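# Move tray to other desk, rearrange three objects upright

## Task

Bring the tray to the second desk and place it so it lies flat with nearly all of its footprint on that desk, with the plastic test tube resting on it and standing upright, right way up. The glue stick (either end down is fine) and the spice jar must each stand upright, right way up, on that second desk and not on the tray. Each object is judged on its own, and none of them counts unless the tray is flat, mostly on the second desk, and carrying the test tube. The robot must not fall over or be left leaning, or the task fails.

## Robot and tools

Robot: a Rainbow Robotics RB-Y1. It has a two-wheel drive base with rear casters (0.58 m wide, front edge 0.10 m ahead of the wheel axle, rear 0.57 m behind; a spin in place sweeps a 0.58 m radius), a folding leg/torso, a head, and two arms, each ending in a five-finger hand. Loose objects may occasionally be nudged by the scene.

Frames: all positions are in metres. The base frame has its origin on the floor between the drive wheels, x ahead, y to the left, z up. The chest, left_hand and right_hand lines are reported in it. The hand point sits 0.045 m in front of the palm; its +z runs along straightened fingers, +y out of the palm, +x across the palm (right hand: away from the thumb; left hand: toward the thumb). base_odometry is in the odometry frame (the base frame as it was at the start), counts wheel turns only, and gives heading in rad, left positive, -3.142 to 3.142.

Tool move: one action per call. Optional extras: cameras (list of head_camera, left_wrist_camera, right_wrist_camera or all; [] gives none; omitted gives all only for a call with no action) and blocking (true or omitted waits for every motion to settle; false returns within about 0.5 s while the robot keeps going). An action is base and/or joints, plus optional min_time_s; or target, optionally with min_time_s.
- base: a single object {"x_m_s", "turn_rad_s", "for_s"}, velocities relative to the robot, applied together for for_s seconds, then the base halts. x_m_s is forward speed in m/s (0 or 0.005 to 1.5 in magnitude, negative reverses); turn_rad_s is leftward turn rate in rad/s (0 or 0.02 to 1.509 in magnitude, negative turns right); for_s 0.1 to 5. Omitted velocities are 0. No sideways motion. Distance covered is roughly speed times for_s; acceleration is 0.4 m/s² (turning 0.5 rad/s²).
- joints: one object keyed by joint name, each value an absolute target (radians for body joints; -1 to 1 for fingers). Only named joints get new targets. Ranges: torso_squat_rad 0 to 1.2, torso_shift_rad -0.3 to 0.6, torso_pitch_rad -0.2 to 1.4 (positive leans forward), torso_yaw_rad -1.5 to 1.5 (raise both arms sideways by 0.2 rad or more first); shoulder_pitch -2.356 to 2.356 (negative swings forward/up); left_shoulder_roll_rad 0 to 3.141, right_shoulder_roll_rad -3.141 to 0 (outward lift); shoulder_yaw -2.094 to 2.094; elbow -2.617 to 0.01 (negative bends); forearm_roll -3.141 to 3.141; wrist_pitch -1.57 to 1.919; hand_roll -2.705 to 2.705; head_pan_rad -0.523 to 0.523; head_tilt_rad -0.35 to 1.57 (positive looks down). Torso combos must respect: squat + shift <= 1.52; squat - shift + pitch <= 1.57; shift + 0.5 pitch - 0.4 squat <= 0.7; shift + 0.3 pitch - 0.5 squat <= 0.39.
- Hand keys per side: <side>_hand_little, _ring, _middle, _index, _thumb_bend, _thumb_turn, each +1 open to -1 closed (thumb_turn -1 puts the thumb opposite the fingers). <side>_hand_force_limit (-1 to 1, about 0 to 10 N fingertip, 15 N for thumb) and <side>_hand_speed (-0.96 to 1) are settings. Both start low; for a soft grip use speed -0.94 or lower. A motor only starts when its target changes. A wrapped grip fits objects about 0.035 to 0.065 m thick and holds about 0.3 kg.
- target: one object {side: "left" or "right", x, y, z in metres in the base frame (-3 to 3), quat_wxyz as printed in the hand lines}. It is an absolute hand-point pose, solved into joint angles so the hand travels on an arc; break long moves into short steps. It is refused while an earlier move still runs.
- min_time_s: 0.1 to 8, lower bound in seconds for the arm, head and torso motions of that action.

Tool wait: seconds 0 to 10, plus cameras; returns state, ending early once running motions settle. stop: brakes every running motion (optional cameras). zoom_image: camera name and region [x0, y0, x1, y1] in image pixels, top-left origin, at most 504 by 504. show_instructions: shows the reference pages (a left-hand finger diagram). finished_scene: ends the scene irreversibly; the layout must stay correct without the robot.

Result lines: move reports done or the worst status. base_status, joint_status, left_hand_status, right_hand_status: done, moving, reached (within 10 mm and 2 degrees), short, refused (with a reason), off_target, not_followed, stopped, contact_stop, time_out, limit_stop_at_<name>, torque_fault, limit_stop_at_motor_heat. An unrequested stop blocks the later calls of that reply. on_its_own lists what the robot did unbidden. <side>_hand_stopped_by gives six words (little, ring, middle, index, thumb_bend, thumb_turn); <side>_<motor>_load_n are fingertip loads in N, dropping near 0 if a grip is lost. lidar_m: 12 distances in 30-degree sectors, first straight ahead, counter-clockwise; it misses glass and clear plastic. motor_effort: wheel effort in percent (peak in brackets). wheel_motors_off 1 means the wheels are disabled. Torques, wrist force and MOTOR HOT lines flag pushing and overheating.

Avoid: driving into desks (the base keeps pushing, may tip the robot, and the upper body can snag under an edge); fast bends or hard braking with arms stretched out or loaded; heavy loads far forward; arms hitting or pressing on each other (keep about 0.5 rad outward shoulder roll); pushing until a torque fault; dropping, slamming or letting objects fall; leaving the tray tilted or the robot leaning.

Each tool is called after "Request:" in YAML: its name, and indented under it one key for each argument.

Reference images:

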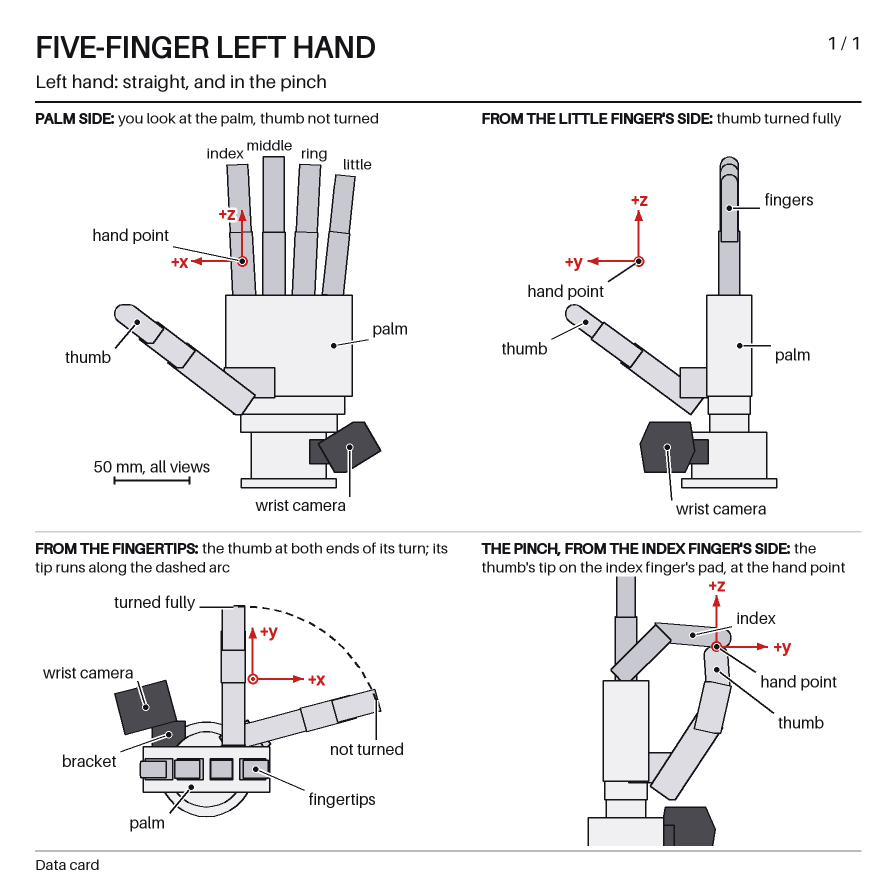

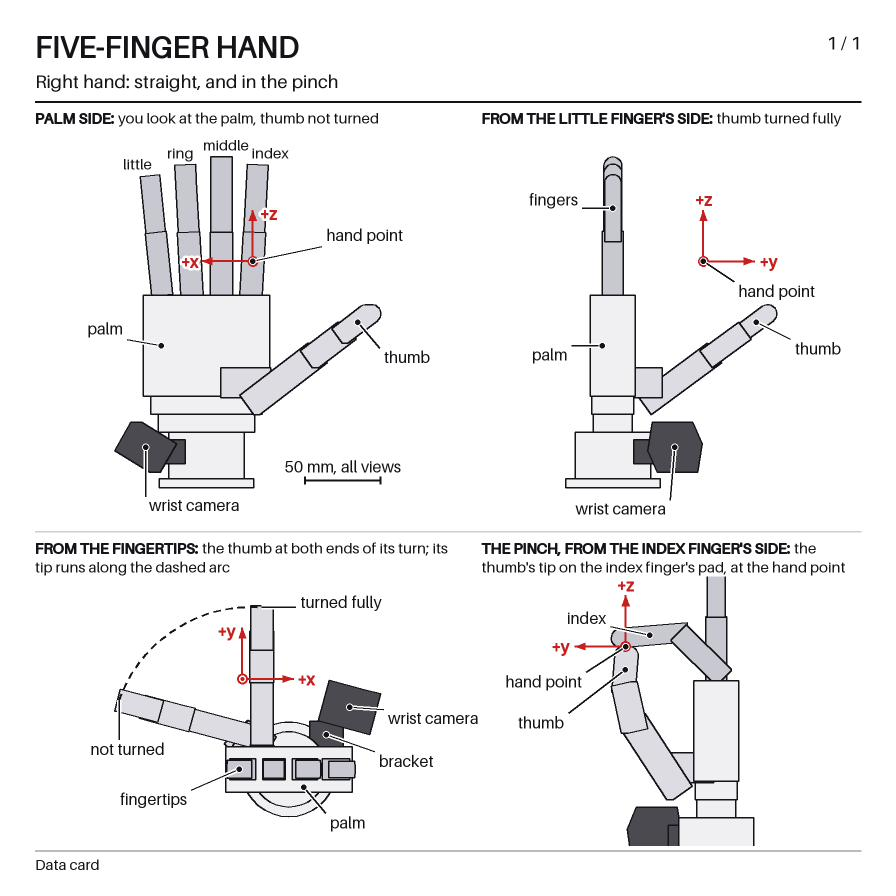

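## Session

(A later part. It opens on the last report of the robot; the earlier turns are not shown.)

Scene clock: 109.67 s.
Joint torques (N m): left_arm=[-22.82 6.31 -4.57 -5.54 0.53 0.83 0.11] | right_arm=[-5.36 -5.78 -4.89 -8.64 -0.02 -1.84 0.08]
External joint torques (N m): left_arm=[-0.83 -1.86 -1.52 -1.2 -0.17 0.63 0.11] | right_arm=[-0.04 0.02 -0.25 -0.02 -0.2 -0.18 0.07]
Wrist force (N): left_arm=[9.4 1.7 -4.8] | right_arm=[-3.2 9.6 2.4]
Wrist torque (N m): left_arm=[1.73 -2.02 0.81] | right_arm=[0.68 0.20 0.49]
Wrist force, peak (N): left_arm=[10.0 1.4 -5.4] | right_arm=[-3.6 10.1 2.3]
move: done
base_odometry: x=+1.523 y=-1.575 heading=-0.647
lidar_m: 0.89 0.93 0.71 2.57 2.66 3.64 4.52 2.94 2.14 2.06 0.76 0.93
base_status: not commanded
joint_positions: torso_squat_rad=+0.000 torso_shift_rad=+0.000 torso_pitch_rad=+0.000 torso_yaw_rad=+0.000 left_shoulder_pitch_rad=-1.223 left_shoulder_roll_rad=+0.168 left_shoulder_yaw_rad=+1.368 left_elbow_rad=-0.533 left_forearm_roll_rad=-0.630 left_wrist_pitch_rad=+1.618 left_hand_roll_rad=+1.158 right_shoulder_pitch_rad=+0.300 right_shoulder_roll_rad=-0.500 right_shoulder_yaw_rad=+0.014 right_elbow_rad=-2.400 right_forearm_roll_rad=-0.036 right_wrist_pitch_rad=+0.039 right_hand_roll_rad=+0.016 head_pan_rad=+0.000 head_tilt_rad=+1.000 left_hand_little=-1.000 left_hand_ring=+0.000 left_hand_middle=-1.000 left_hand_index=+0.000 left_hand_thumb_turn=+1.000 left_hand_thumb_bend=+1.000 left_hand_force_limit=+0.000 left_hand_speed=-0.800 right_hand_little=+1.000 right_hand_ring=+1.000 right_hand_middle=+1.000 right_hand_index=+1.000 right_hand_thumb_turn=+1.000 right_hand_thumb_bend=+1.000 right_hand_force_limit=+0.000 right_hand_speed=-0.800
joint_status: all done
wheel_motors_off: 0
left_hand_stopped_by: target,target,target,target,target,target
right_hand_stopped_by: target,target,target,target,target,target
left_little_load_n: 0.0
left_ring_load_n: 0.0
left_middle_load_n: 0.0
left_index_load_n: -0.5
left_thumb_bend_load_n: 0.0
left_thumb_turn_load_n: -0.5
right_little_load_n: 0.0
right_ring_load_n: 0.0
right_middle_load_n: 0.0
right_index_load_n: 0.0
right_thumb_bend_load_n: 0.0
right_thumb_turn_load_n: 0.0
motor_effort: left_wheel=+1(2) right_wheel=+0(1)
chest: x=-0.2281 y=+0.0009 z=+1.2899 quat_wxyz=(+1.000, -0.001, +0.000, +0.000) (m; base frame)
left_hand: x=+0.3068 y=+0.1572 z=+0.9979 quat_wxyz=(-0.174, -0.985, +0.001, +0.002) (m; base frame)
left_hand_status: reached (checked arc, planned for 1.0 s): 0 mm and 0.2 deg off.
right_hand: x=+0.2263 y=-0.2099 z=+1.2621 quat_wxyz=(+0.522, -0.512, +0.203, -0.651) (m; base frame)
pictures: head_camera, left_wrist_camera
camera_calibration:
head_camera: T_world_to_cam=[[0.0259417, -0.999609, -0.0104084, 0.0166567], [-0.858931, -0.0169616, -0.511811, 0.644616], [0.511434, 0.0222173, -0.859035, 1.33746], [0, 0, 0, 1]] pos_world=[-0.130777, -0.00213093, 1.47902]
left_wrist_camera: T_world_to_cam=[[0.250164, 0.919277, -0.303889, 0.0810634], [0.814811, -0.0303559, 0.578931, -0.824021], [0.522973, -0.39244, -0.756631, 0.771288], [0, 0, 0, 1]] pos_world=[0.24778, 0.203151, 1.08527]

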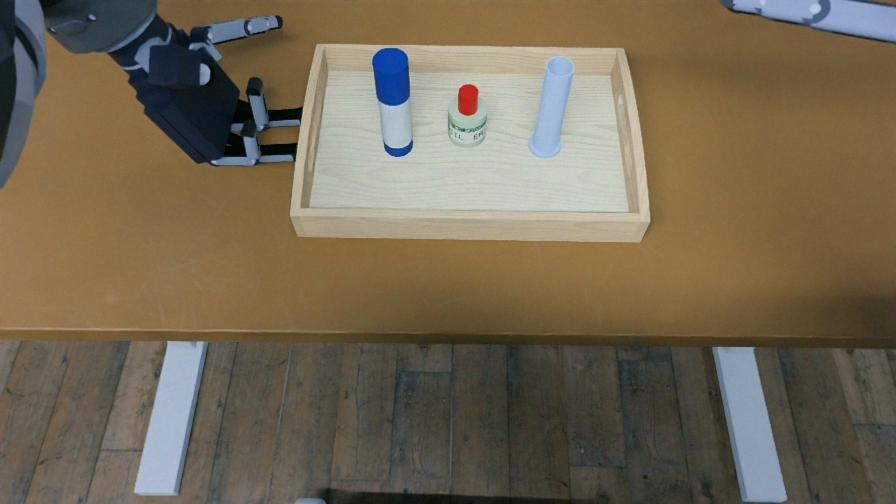

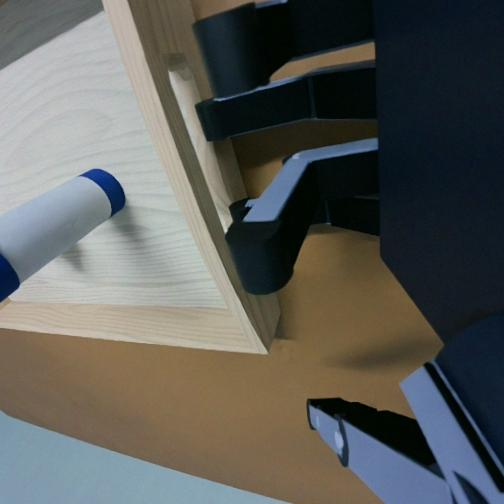

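Request:
move:
  target: {"side":"left","x":0.307,"y":0.160,"z":1.002,"quat_wxyz":[0.1736,0.9848,0,0]}
  min_time_s: 1
  cameras: ["head_camera","left_wrist_camera"]

Request:
zoom_image:
  camera: "left_wrist_camera"
  region: [150, 40, 300, 190]

Request:
zoom_image:
  camera: "left_wrist_camera"
  region: [180, 150, 300, 270]

Scene clock: 113.07 s.
Joint torques (N m): left_arm=[-22.74 6.49 -4.91 -6.09 0.41 0.65 -0.44] | right_arm=[-5.42 -5.81 -4.71 -8.7 0 -1.75 0.1]
External joint torques (N m): left_arm=[-0.76 -1.69 -1.7 -1.72 -0.29 0.45 -0.44] | right_arm=[-0.1 -0.01 -0.07 -0.08 -0.18 -0.1 0.09]
Wrist force (N): left_arm=[8.7 2.1 -3.4] | right_arm=[-3.4 9.8 2.6]
Wrist torque (N m): left_arm=[1.61 -1.88 0.66] | right_arm=[0.67 0.21 0.51]
Wrist force, peak (N): left_arm=[10.1 2.6 -4.2] | right_arm=[-3.4 10.1 2.4]
move: done
base_odometry: x=+1.523 y=-1.575 heading=-0.647
lidar_m: 0.89 0.93 0.72 2.57 2.67 3.65 4.52 2.95 2.14 2.06 0.76 0.93
base_status: not commanded
joint_positions: torso_squat_rad=+0.000 torso_shift_rad=+0.000 torso_pitch_rad=+0.000 torso_yaw_rad=+0.000 left_shoulder_pitch_rad=-1.225 left_shoulder_roll_rad=+0.164 left_shoulder_yaw_rad=+1.367 left_elbow_rad=-0.558 left_forearm_roll_rad=-0.631 left_wrist_pitch_rad=+1.635 left_hand_roll_rad=+1.149 right_shoulder_pitch_rad=+0.300 right_shoulder_roll_rad=-0.500 right_shoulder_yaw_rad=+0.014 right_elbow_rad=-2.400 right_forearm_roll_rad=-0.036 right_wrist_pitch_rad=+0.039 right_hand_roll_rad=+0.016 head_pan_rad=+0.000 head_tilt_rad=+1.000 left_hand_little=-1.000 left_hand_ring=+0.000 left_hand_middle=-1.000 left_hand_index=+0.000 left_hand_thumb_turn=+1.000 left_hand_thumb_bend=+1.000 left_hand_force_limit=+0.000 left_hand_speed=-0.800 right_hand_little=+1.000 right_hand_ring=+1.000 right_hand_middle=+1.000 right_hand_index=+1.000 right_hand_thumb_turn=+1.000 right_hand_thumb_bend=+1.000 right_hand_force_limit=+0.000 right_hand_speed=-0.800
joint_status: all done
wheel_motors_off: 0
left_hand_stopped_by: target,target,target,target,target,target
right_hand_stopped_by: target,target,target,target,target,target
left_little_load_n: 0.0
left_ring_load_n: 0.0
left_middle_load_n: 0.0
left_index_load_n: 0.0
left_thumb_bend_load_n: 0.0
left_thumb_turn_load_n: 0.0
right_little_load_n: 0.0
right_ring_load_n: 0.0
right_middle_load_n: -0.5
right_index_load_n: 0.0
right_thumb_bend_load_n: 0.0
right_thumb_turn_load_n: 0.0
motor_effort: left_wheel=+2(3) right_wheel=+0(0)
chest: x=-0.2281 y=+0.0009 z=+1.2899 quat_wxyz=(+1.000, -0.001, +0.000, +0.000) (m; base frame)
left_hand: x=+0.3069 y=+0.1600 z=+1.0017 quat_wxyz=(-0.174, -0.985, +0.000, +0.001) (m; base frame)
left_hand_status: reached (checked arc, planned for 1.0 s): 0 mm and 0.1 deg off.
right_hand: x=+0.2263 y=-0.2099 z=+1.2621 quat_wxyz=(+0.522, -0.512, +0.203, -0.651) (m; base frame)
pictures: head_camera, left_wrist_camera
camera_calibration:
head_camera: T_world_to_cam=[[0.0259417, -0.999609, -0.0104084, 0.0166567], [-0.858931, -0.0169616, -0.511811, 0.644616], [0.511434, 0.0222173, -0.859035, 1.33746], [0, 0, 0, 1]] pos_world=[-0.130777, -0.00213093, 1.47902]
left_wrist_camera: T_world_to_cam=[[0.249377, 0.919892, -0.30267, 0.0785636], [0.813756, -0.0296195, 0.580452, -0.827548], [0.524988, -0.391051, -0.755954, 0.773628], [0, 0, 0, 1]] pos_world=[0.247684, 0.205747, 1.08896]

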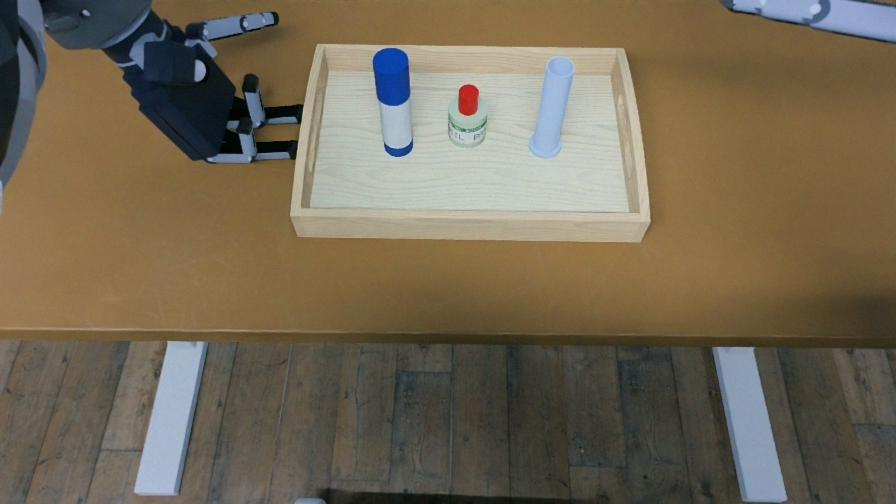

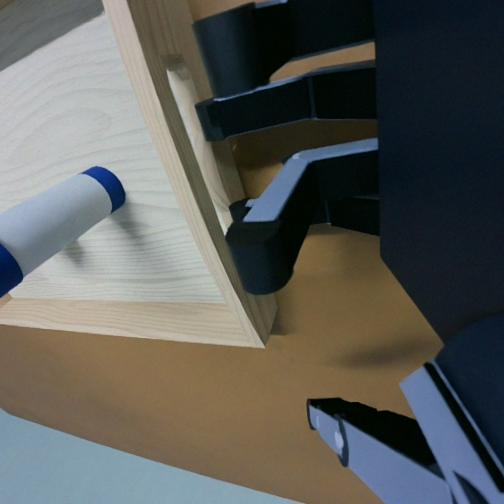

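Scaled by 3.360 from the camera's 504x504 image, which has a finer 720x720 frame.

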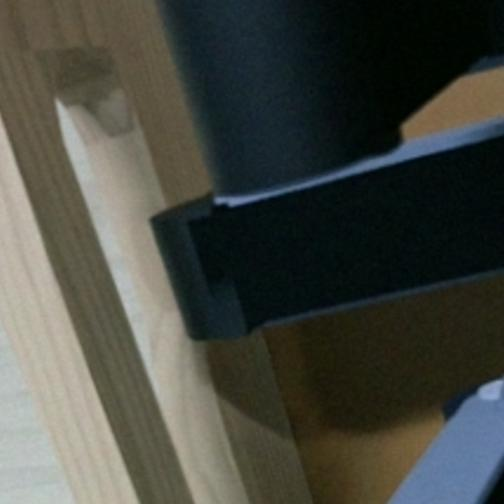

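Scaled by 4.200 from the camera's 504x504 image, which has a finer 720x720 frame.

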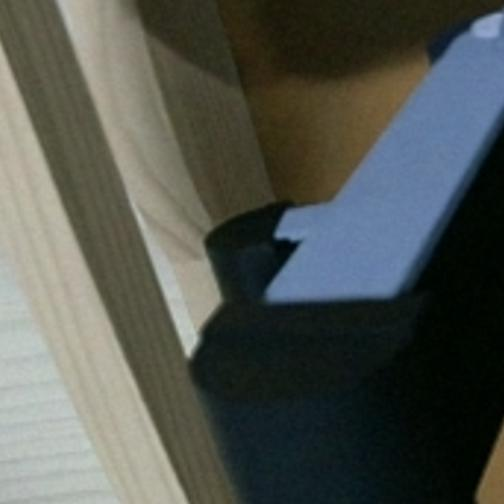

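Request:
move:
  target: {"side":"left","x":0.307,"y":0.153,"z":1.0025,"quat_wxyz":[0.1736,0.9848,0,0]}
  min_time_s: 1
  cameras: ["head_camera","left_wrist_camera"]

Request:
zoom_image:
  camera: "left_wrist_camera"
  region: [150, 40, 300, 190]

Request:
zoom_image:
  camera: "left_wrist_camera"
  region: [180, 150, 300, 270]

Scene clock: 114.63 s.
Joint torques (N m): left_arm=[-22.83 6.73 -5.19 -5.8 0.39 0.76 0.19] | right_arm=[-5.69 -5.52 -4.94 -8.67 -0.04 -1.76 0.08]
External joint torques (N m): left_arm=[-0.86 -1.31 -1.82 -1.43 -0.31 0.56 0.19] | right_arm=[-0.37 0.28 -0.3 -0.05 -0.22 -0.11 0.07]
Wrist force (N): left_arm=[9.1 2.6 -3.5] | right_arm=[-3.4 10.0 2.4]
Wrist torque (N m): left_arm=[1.75 -1.95 0.76] | right_arm=[0.71 0.23 0.50]
Wrist force, peak (N): left_arm=[10.0 2.2 -3.6] | right_arm=[-3.3 10.1 2.2]
move: done
base_odometry: x=+1.523 y=-1.575 heading=-0.647
lidar_m: 0.90 0.93 0.71 2.57 2.66 3.65 4.52 2.95 2.15 2.06 0.75 0.93
base_status: not commanded
joint_positions: torso_squat_rad=+0.000 torso_shift_rad=+0.000 torso_pitch_rad=+0.000 torso_yaw_rad=+0.000 left_shoulder_pitch_rad=-1.227 left_shoulder_roll_rad=+0.139 left_shoulder_yaw_rad=+1.365 left_elbow_rad=-0.585 left_forearm_roll_rad=-0.632 left_wrist_pitch_rad=+1.642 left_hand_roll_rad=+1.153 right_shoulder_pitch_rad=+0.300 right_shoulder_roll_rad=-0.500 right_shoulder_yaw_rad=+0.014 right_elbow_rad=-2.400 right_forearm_roll_rad=-0.036 right_wrist_pitch_rad=+0.039 right_hand_roll_rad=+0.016 head_pan_rad=+0.000 head_tilt_rad=+1.000 left_hand_little=-1.000 left_hand_ring=+0.000 left_hand_middle=-1.000 left_hand_index=+0.000 left_hand_thumb_turn=+1.000 left_hand_thumb_bend=+1.000 left_hand_force_limit=+0.000 left_hand_speed=-0.800 right_hand_little=+1.000 right_hand_ring=+1.000 right_hand_middle=+1.000 right_hand_index=+1.000 right_hand_thumb_turn=+1.000 right_hand_thumb_bend=+1.000 right_hand_force_limit=+0.000 right_hand_speed=-0.800
joint_status: all done
wheel_motors_off: 0
left_hand_stopped_by: target,target,target,target,target,target
right_hand_stopped_by: target,target,target,target,target,target
left_little_load_n: 0.0
left_ring_load_n: 0.0
left_middle_load_n: 0.0
left_index_load_n: 0.5
left_thumb_bend_load_n: 0.0
left_thumb_turn_load_n: 0.0
right_little_load_n: 0.0
right_ring_load_n: 0.0
right_middle_load_n: 0.0
right_index_load_n: 0.0
right_thumb_bend_load_n: 0.0
right_thumb_turn_load_n: 0.0
motor_effort: left_wheel=+1(3) right_wheel=+0(0)
chest: x=-0.2281 y=+0.0009 z=+1.2899 quat_wxyz=(+1.000, -0.001, +0.000, +0.000) (m; base frame)
left_hand: x=+0.3068 y=+0.1531 z=+1.0023 quat_wxyz=(-0.174, -0.985, +0.000, +0.001) (m; base frame)
left_hand_status: reached (checked arc, planned for 1.0 s): 0 mm and 0.1 deg off.
right_hand: x=+0.2263 y=-0.2099 z=+1.2621 quat_wxyz=(+0.522, -0.512, +0.203, -0.651) (m; base frame)
pictures: head_camera, left_wrist_camera
camera_calibration:
head_camera: T_world_to_cam=[[0.0259417, -0.999609, -0.0104084, 0.0166567], [-0.858931, -0.0169616, -0.511811, 0.644616], [0.511434, 0.0222173, -0.859035, 1.33746], [0, 0, 0, 1]] pos_world=[-0.130777, -0.00213093, 1.47902]
left_wrist_camera: T_world_to_cam=[[0.249856, 0.919669, -0.302953, 0.0853256], [0.813935, -0.03001, 0.58018, -0.827772], [0.524482, -0.391546, -0.756049, 0.771714], [0, 0, 0, 1]] pos_world=[0.247683, 0.198849, 1.08956]

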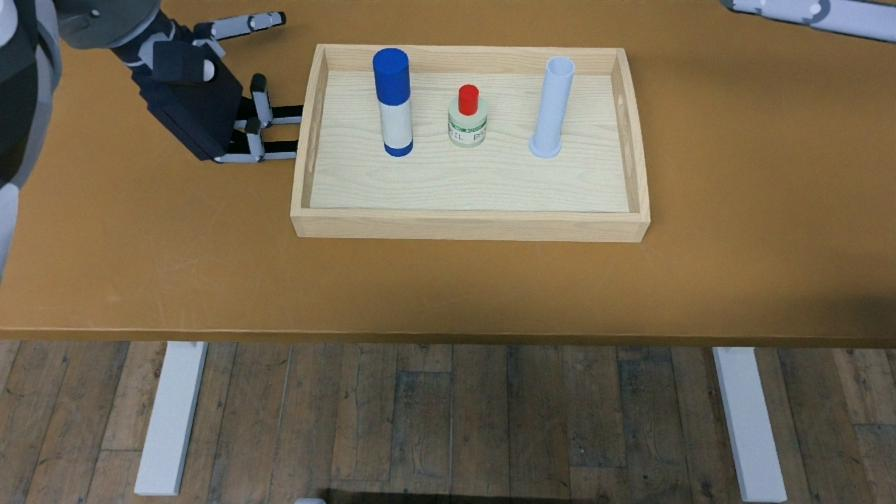

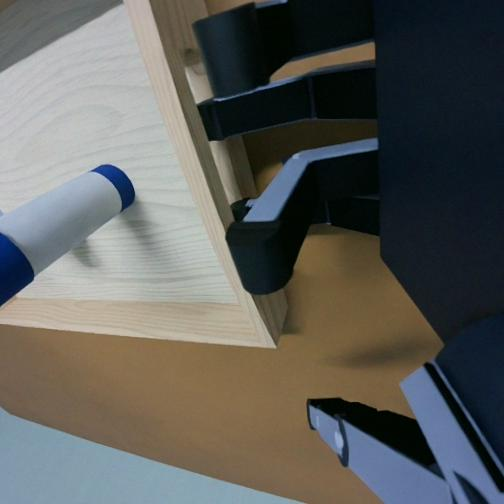

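Scaled by 3.360 from the camera's 504x504 image, which has a finer 720x720 frame.

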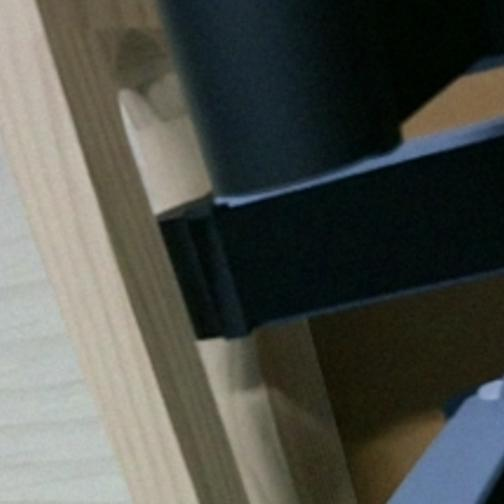

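Scaled by 4.200 from the camera's 504x504 image, which has a finer 720x720 frame.

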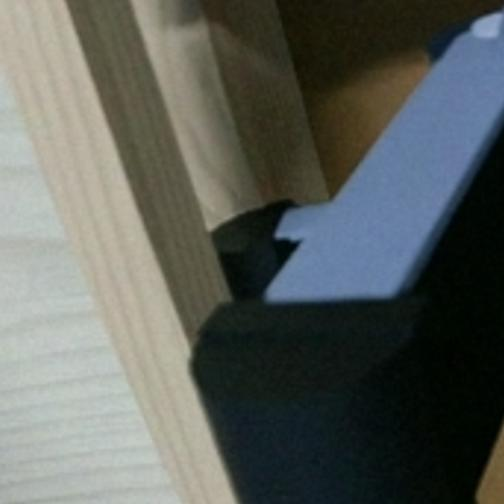

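Request:
move:
  target: {"side":"left","x":0.307,"y":0.145,"z":1.003,"quat_wxyz":[0.1736,0.9848,0,0]}
  min_time_s: 1
  cameras: ["head_camera","left_wrist_camera"]

Request:
zoom_image:
  camera: "left_wrist_camera"
  region: [150, 40, 300, 190]

Request:
zoom_image:
  camera: "head_camera"
  region: [200, 30, 400, 230]

Scene clock: 116.20 s.
Joint torques (N m): left_arm=[-22.74 6.4 -5.31 -5.9 0.32 0.67 0.21] | right_arm=[-5.77 -5.95 -4.88 -8.68 0 -1.76 -0.01]
External joint torques (N m): left_arm=[-0.79 -1.48 -1.76 -1.53 -0.38 0.47 0.21] | right_arm=[-0.45 -0.15 -0.24 -0.06 -0.18 -0.11 -0.02]
Wrist force (N): left_arm=[8.9 2.0 -3.6] | right_arm=[-3.4 9.9 2.4]
Wrist torque (N m): left_arm=[1.60 -1.93 0.79] | right_arm=[0.69 0.22 0.50]
Wrist force, peak (N): left_arm=[9.8 2.4 -4.0] | right_arm=[-3.4 10.1 2.5]
move: done
base_odometry: x=+1.523 y=-1.575 heading=-0.647
lidar_m: 0.90 0.93 0.72 2.57 2.67 3.64 4.52 2.95 2.14 2.06 0.76 0.93
base_status: not commanded
joint_positions: torso_squat_rad=+0.000 torso_shift_rad=+0.000 torso_pitch_rad=+0.000 torso_yaw_rad=+0.000 left_shoulder_pitch_rad=-1.230 left_shoulder_roll_rad=+0.113 left_shoulder_yaw_rad=+1.364 left_elbow_rad=-0.612 left_forearm_roll_rad=-0.635 left_wrist_pitch_rad=+1.649 left_hand_roll_rad=+1.158 right_shoulder_pitch_rad=+0.300 right_shoulder_roll_rad=-0.500 right_shoulder_yaw_rad=+0.014 right_elbow_rad=-2.400 right_forearm_roll_rad=-0.036 right_wrist_pitch_rad=+0.039 right_hand_roll_rad=+0.016 head_pan_rad=+0.000 head_tilt_rad=+1.000 left_hand_little=-1.000 left_hand_ring=+0.000 left_hand_middle=-1.000 left_hand_index=+0.000 left_hand_thumb_turn=+1.000 left_hand_thumb_bend=+1.000 left_hand_force_limit=+0.000 left_hand_speed=-0.800 right_hand_little=+1.000 right_hand_ring=+1.000 right_hand_middle=+1.000 right_hand_index=+1.000 right_hand_thumb_turn=+1.000 right_hand_thumb_bend=+1.000 right_hand_force_limit=+0.000 right_hand_speed=-0.800
joint_status: all done
wheel_motors_off: 0
left_hand_stopped_by: target,target,target,target,target,target
right_hand_stopped_by: target,target,target,target,target,target
left_little_load_n: 0.0
left_ring_load_n: 0.0
left_middle_load_n: 0.0
left_index_load_n: 0.0
left_thumb_bend_load_n: 0.0
left_thumb_turn_load_n: 0.0
right_little_load_n: 0.0
right_ring_load_n: 0.0
right_middle_load_n: -0.5
right_index_load_n: -0.5
right_thumb_bend_load_n: 0.0
right_thumb_turn_load_n: 0.0
motor_effort: left_wheel=+2(3) right_wheel=+0(0)
chest: x=-0.2281 y=+0.0009 z=+1.2899 quat_wxyz=(+1.000, -0.001, +0.000, +0.000) (m; base frame)
left_hand: x=+0.3068 y=+0.1451 z=+1.0028 quat_wxyz=(-0.174, -0.985, +0.000, +0.001) (m; base frame)
left_hand_status: reached (checked arc, planned for 1.0 s): 0 mm and 0.1 deg off.
right_hand: x=+0.2263 y=-0.2099 z=+1.2621 quat_wxyz=(+0.522, -0.512, +0.203, -0.651) (m; base frame)
pictures: head_camera, left_wrist_camera
camera_calibration:
head_camera: T_world_to_cam=[[0.0259417, -0.999609, -0.0104084, 0.0166567], [-0.858931, -0.0169616, -0.511811, 0.644616], [0.511434, 0.0222173, -0.859035, 1.33746], [0, 0, 0, 1]] pos_world=[-0.130777, -0.00213093, 1.47902]
left_wrist_camera: T_world_to_cam=[[0.249833, 0.91967, -0.30297, 0.0927667], [0.813942, -0.0299832, 0.580172, -0.828296], [0.524482, -0.391546, -0.756049, 0.768998], [0, 0, 0, 1]] pos_world=[0.247683, 0.190948, 1.09006]

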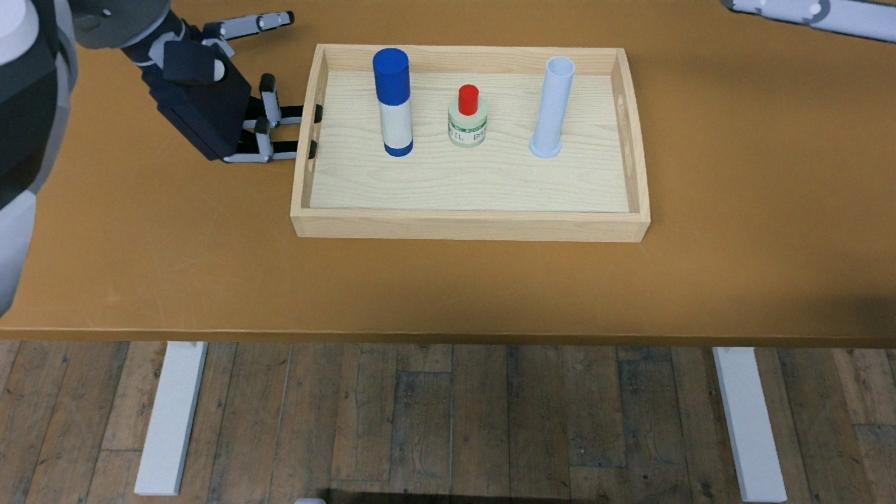

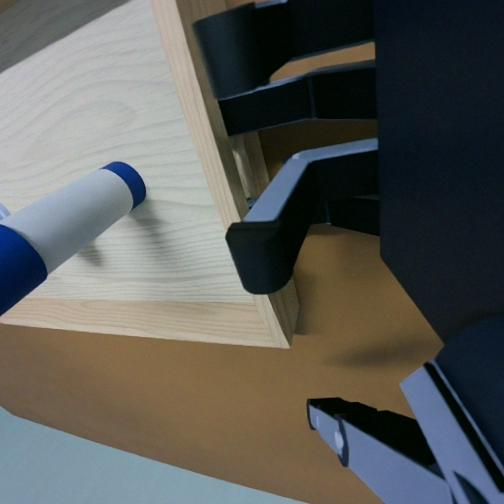

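Scaled by 3.360 from the camera's 504x504 image, which has a finer 720x720 frame.

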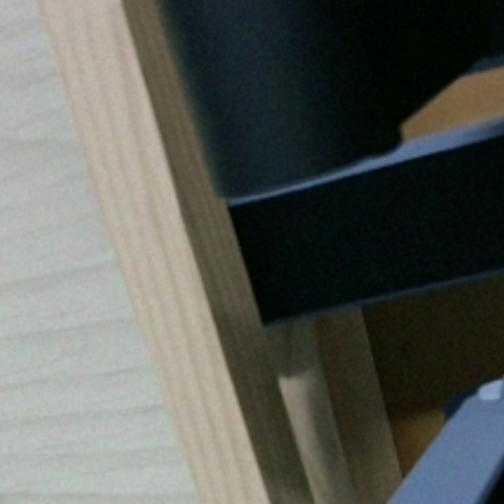

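Scaled by 2.520 from the camera's 896x504 image, which has a finer 1280x720 frame.

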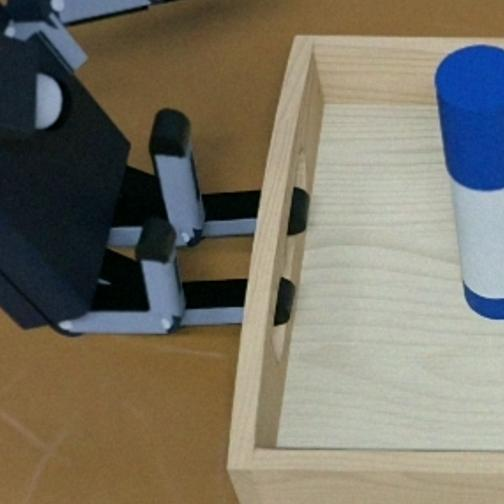

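Request:
move:
  target: {"side":"left","x":0.307,"y":0.136,"z":1.003,"quat_wxyz":[0.1736,0.9848,0,0]}
  min_time_s: 1.5
  cameras: ["head_camera","left_wrist_camera"]

Request:
zoom_image:
  camera: "head_camera"
  region: [200, 30, 400, 230]

Scene clock: 118.30 s.
Joint torques (N m): left_arm=[-21.45 4.97 -5.05 -5.23 0.28 1 0.25] | right_arm=[-5.58 -5.73 -4.87 -8.64 0.02 -1.75 0.02]
External joint torques (N m): left_arm=[0.48 -2.74 -1.33 -0.86 -0.42 0.81 0.25] | right_arm=[-0.25 0.06 -0.23 -0.02 -0.15 -0.09 0.02]
Wrist force (N): left_arm=[9.7 2.2 -7.0] | right_arm=[-3.3 9.6 2.4]
Wrist torque (N m): left_arm=[1.70 -1.99 0.80] | right_arm=[0.67 0.21 0.50]
Wrist force, peak (N): left_arm=[10.3 2.3 -7.2] | right_arm=[-3.5 10.1 2.3]
move: done
base_odometry: x=+1.523 y=-1.575 heading=-0.647
lidar_m: 0.89 0.93 0.72 2.57 2.67 3.64 4.53 2.94 2.15 2.06 0.76 0.93
base_status: not commanded
joint_positions: torso_squat_rad=+0.000 torso_shift_rad=+0.000 torso_pitch_rad=+0.000 torso_yaw_rad=+0.000 left_shoulder_pitch_rad=-1.233 left_shoulder_roll_rad=+0.085 left_shoulder_yaw_rad=+1.362 left_elbow_rad=-0.637 left_forearm_roll_rad=-0.637 left_wrist_pitch_rad=+1.652 left_hand_roll_rad=+1.166 right_shoulder_pitch_rad=+0.300 right_shoulder_roll_rad=-0.500 right_shoulder_yaw_rad=+0.014 right_elbow_rad=-2.400 right_forearm_roll_rad=-0.036 right_wrist_pitch_rad=+0.039 right_hand_roll_rad=+0.016 head_pan_rad=+0.000 head_tilt_rad=+1.000 left_hand_little=-1.000 left_hand_ring=+0.000 left_hand_middle=-1.000 left_hand_index=+0.000 left_hand_thumb_turn=+1.000 left_hand_thumb_bend=+1.000 left_hand_force_limit=+0.000 left_hand_speed=-0.800 right_hand_little=+1.000 right_hand_ring=+1.000 right_hand_middle=+1.000 right_hand_index=+1.000 right_hand_thumb_turn=+1.000 right_hand_thumb_bend=+1.000 right_hand_force_limit=+0.000 right_hand_speed=-0.800
joint_status: all done
wheel_motors_off: 0
left_hand_stopped_by: target,target,target,target,target,target
right_hand_stopped_by: target,target,target,target,target,target
left_little_load_n: 0.5
left_ring_load_n: 0.0
left_middle_load_n: 0.0
left_index_load_n: -2.5
left_thumb_bend_load_n: 0.0
left_thumb_turn_load_n: 0.0
right_little_load_n: 0.0
right_ring_load_n: 0.0
right_middle_load_n: 0.0
right_index_load_n: 0.0
right_thumb_bend_load_n: 0.0
right_thumb_turn_load_n: 0.0
motor_effort: left_wheel=+2(3) right_wheel=+0(0)
chest: x=-0.2281 y=+0.0009 z=+1.2899 quat_wxyz=(+1.000, -0.001, +0.000, +0.000) (m; base frame)
left_hand: x=+0.3070 y=+0.1363 z=+1.0031 quat_wxyz=(-0.174, -0.985, +0.000, +0.001) (m; base frame)
left_hand_status: reached (checked arc, planned for 1.5 s): 0 mm and 0.1 deg off.
right_hand: x=+0.2263 y=-0.2099 z=+1.2621 quat_wxyz=(+0.522, -0.512, +0.203, -0.651) (m; base frame)
pictures: head_camera, left_wrist_camera
camera_calibration:
head_camera: T_world_to_cam=[[0.0259417, -0.999609, -0.0104084, 0.0166567], [-0.858931, -0.0169616, -0.511811, 0.644616], [0.511434, 0.0222173, -0.859035, 1.33746], [0, 0, 0, 1]] pos_world=[-0.130777, -0.00213093, 1.47902]
left_wrist_camera: T_world_to_cam=[[0.249733, 0.919799, -0.302662, 0.100677], [0.813576, -0.029814, 0.580693, -0.829188], [0.525097, -0.391257, -0.755772, 0.765155], [0, 0, 0, 1]] pos_world=[0.247685, 0.182048, 1.09026]

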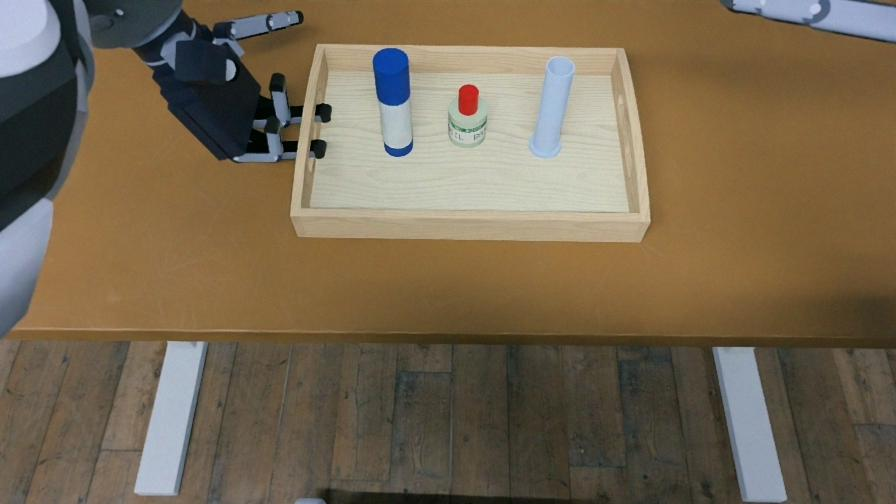

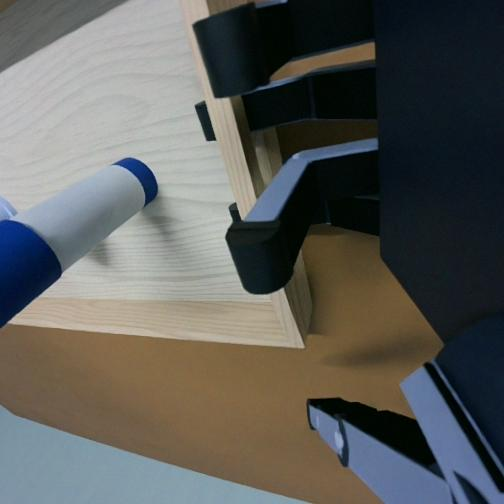

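Scaled by 2.520 from the camera's 896x504 image, which has a finer 1280x720 frame.

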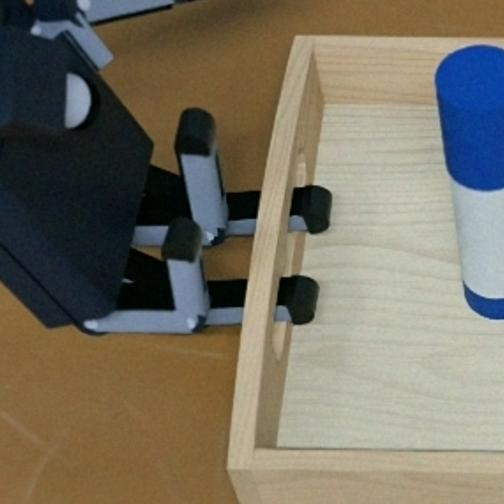

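Request:
move:
  target: {"side":"left","x":0.307,"y":0.135,"z":1.006,"quat_wxyz":[0.1736,0.9848,0,0]}
  min_time_s: 1

Request:
move:
  target: {"side":"right","x":0.31,"y":-0.32,"z":1.12,"quat_wxyz":[0,0,0.9848,-0.1736]}
  min_time_s: 3
  cameras: ["head_camera","right_wrist_camera"]

Scene clock: 119.93 s.
Joint torques (N m): left_arm=[-23.56 6.23 -5.12 -6.16 0.8 1 -0.39] | right_arm=[-5.55 -5.94 -5 -8.73 0.07 -1.77 0.11]
External joint torques (N m): left_arm=[-1.65 -1.45 -1.29 -1.78 0.09 0.8 -0.39] | right_arm=[-0.23 -0.15 -0.36 -0.12 -0.11 -0.12 0.1]
Wrist force (N): left_arm=[8.9 1.7 -3.0] | right_arm=[-3.2 9.9 2.3]
Wrist torque (N m): left_arm=[1.74 -1.90 0.72] | right_arm=[0.73 0.20 0.51]
Wrist force, peak (N): left_arm=[10.3 2.6 -7.1] | right_arm=[-3.5 10.1 2.5]
move: done
base_odometry: x=+1.523 y=-1.575 heading=-0.647
lidar_m: 0.89 0.92 0.72 2.56 2.67 3.64 4.52 2.95 2.14 2.06 0.75 0.93
base_status: not commanded
joint_positions: torso_squat_rad=+0.000 torso_shift_rad=+0.000 torso_pitch_rad=+0.000 torso_yaw_rad=+0.000 left_shoulder_pitch_rad=-1.236 left_shoulder_roll_rad=+0.077 left_shoulder_yaw_rad=+1.360 left_elbow_rad=-0.655 left_forearm_roll_rad=-0.638 left_wrist_pitch_rad=+1.663 left_hand_roll_rad=+1.164 right_shoulder_pitch_rad=+0.300 right_shoulder_roll_rad=-0.500 right_shoulder_yaw_rad=+0.014 right_elbow_rad=-2.400 right_forearm_roll_rad=-0.036 right_wrist_pitch_rad=+0.039 right_hand_roll_rad=+0.016 head_pan_rad=+0.000 head_tilt_rad=+1.000 left_hand_little=-1.000 left_hand_ring=+0.000 left_hand_middle=-1.000 left_hand_index=+0.000 left_hand_thumb_turn=+1.000 left_hand_thumb_bend=+1.000 left_hand_force_limit=+0.000 left_hand_speed=-0.800 right_hand_little=+1.000 right_hand_ring=+1.000 right_hand_middle=+1.000 right_hand_index=+1.000 right_hand_thumb_turn=+1.000 right_hand_thumb_bend=+1.000 right_hand_force_limit=+0.000 right_hand_speed=-0.800
joint_status: all done
wheel_motors_off: 0
left_hand_stopped_by: target,target,target,target,target,target
right_hand_stopped_by: target,target,target,target,target,target
left_little_load_n: 0.0
left_ring_load_n: 2.5
left_middle_load_n: 0.0
left_index_load_n: 0.0
left_thumb_bend_load_n: 0.0
left_thumb_turn_load_n: -0.5
right_little_load_n: 0.0
right_ring_load_n: 0.0
right_middle_load_n: 0.0
right_index_load_n: 0.0
right_thumb_bend_load_n: 0.0
right_thumb_turn_load_n: 0.0
motor_effort: left_wheel=+1(2) right_wheel=+0(0)
chest: x=-0.2281 y=+0.0009 z=+1.2899 quat_wxyz=(+1.000, -0.001, +0.000, +0.000) (m; base frame)
left_hand: x=+0.3068 y=+0.1351 z=+1.0056 quat_wxyz=(-0.174, -0.985, +0.000, +0.001) (m; base frame)
left_hand_status: reached (checked arc, planned for 1.0 s): 0 mm and 0.1 deg off.
right_hand: x=+0.2264 y=-0.2099 z=+1.2620 quat_wxyz=(+0.522, -0.512, +0.203, -0.651) (m; base frame)
pictures: none

Scene clock: 123.27 s.
Joint torques (N m): left_arm=[-23.52 6.85 -5.34 -6.09 0.73 0.8 -0.56] | right_arm=[-25.56 -9.1 2.03 -6.53 0.66 -0.31 0.01]
External joint torques (N m): left_arm=[-1.6 -0.82 -1.52 -1.71 0.02 0.61 -0.56] | right_arm=[-1.4 0.2 -1.74 0.8 -0.09 0.05 0.01]
Wrist force (N): left_arm=[9.4 1.1 -0.7] | right_arm=[-0.7 7.7 10.5]
Wrist torque (N m): left_arm=[1.63 -1.90 0.75] | right_arm=[0.15 -0.24 0.45]
Wrist force, peak (N): left_arm=[9.8 2.0 -2.2] | right_arm=[0.6 10.0 9.0]
move: done
base_odometry: x=+1.523 y=-1.575 heading=-0.647
lidar_m: 0.90 0.93 0.71 2.57 2.66 3.64 4.52 2.95 2.14 2.06 0.75 0.93
base_status: not commanded
joint_positions: torso_squat_rad=+0.000 torso_shift_rad=+0.000 torso_pitch_rad=+0.000 torso_yaw_rad=+0.000 left_shoulder_pitch_rad=-1.236 left_shoulder_roll_rad=+0.076 left_shoulder_yaw_rad=+1.360 left_elbow_rad=-0.655 left_forearm_roll_rad=-0.638 left_wrist_pitch_rad=+1.663 left_hand_roll_rad=+1.164 right_shoulder_pitch_rad=-1.284 right_shoulder_roll_rad=-0.204 right_shoulder_yaw_rad=-0.747 right_elbow_rad=-0.854 right_forearm_roll_rad=+0.802 right_wrist_pitch_rad=+1.898 right_hand_roll_rad=-1.122 head_pan_rad=+0.000 head_tilt_rad=+1.000 left_hand_little=-1.000 left_hand_ring=+0.000 left_hand_middle=-1.000 left_hand_index=+0.000 left_hand_thumb_turn=+1.000 left_hand_thumb_bend=+1.000 left_hand_force_limit=+0.000 left_hand_speed=-0.800 right_hand_little=+1.000 right_hand_ring=+1.000 right_hand_middle=+1.000 right_hand_index=+1.000 right_hand_thumb_turn=+1.000 right_hand_thumb_bend=+1.000 right_hand_force_limit=+0.000 right_hand_speed=-0.800
joint_status: all done
wheel_motors_off: 0
left_hand_stopped_by: target,target,target,target,target,target
right_hand_stopped_by: target,target,target,target,target,target
left_little_load_n: 0.0
left_ring_load_n: 3.0
left_middle_load_n: 0.0
left_index_load_n: 0.0
left_thumb_bend_load_n: 0.0
left_thumb_turn_load_n: 0.0
right_little_load_n: 0.0
right_ring_load_n: 0.0
right_middle_load_n: 0.0
right_index_load_n: 0.0
right_thumb_bend_load_n: 0.0
right_thumb_turn_load_n: 0.0
motor_effort: left_wheel=+2(2) right_wheel=+0(0)
chest: x=-0.2280 y=+0.0009 z=+1.2899 quat_wxyz=(+1.000, -0.001, +0.000, +0.000) (m; base frame)
left_hand: x=+0.3068 y=+0.1350 z=+1.0056 quat_wxyz=(-0.174, -0.985, +0.000, +0.001) (m; base frame)
right_hand: x=+0.3095 y=-0.3199 z=+1.1200 quat_wxyz=(+0.003, +0.000, +0.985, -0.174) (m; base frame)
right_hand_status: reached (checked arc, planned for 3.0 s): 1 mm and 0.3 deg off.
pictures: head_camera, right_wrist_camera
camera_calibration:
head_camera: T_world_to_cam=[[0.0259419, -0.999609, -0.0104104, 0.0166561], [-0.859001, -0.0169638, -0.511694, 0.644469], [0.511317, 0.0222168, -0.859105, 1.33742], [0, 0, 0, 1]] pos_world=[-0.130676, -0.00213093, 1.47892]
right_wrist_camera: T_world_to_cam=[[-0.252749, 0.912415, -0.321895, 0.727947], [0.815981, 0.379789, 0.435816, -0.628688], [0.519897, -0.152508, -0.840505, 0.8501], [0, 0, 0, 1]] pos_world=[0.25502, -0.295774, 1.22283]

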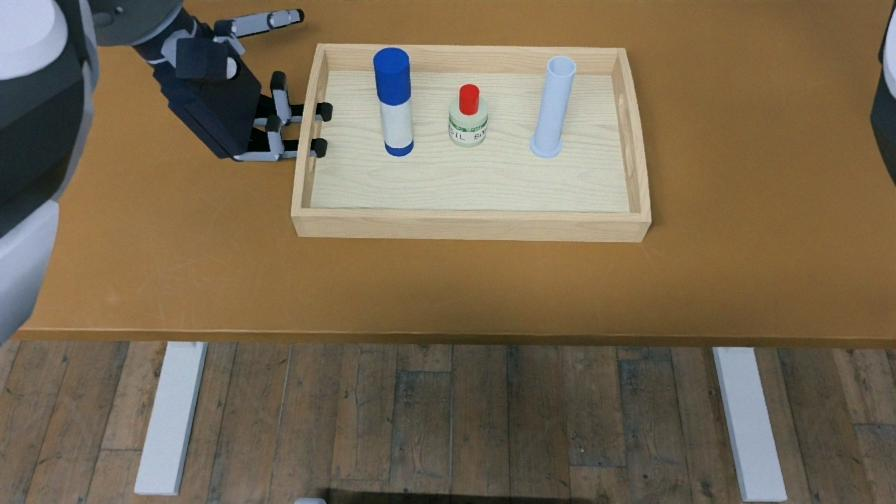

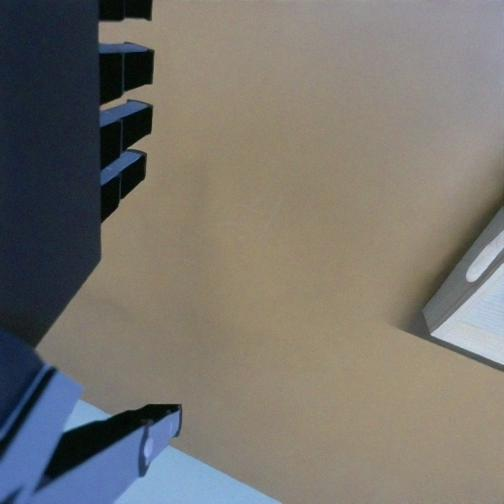

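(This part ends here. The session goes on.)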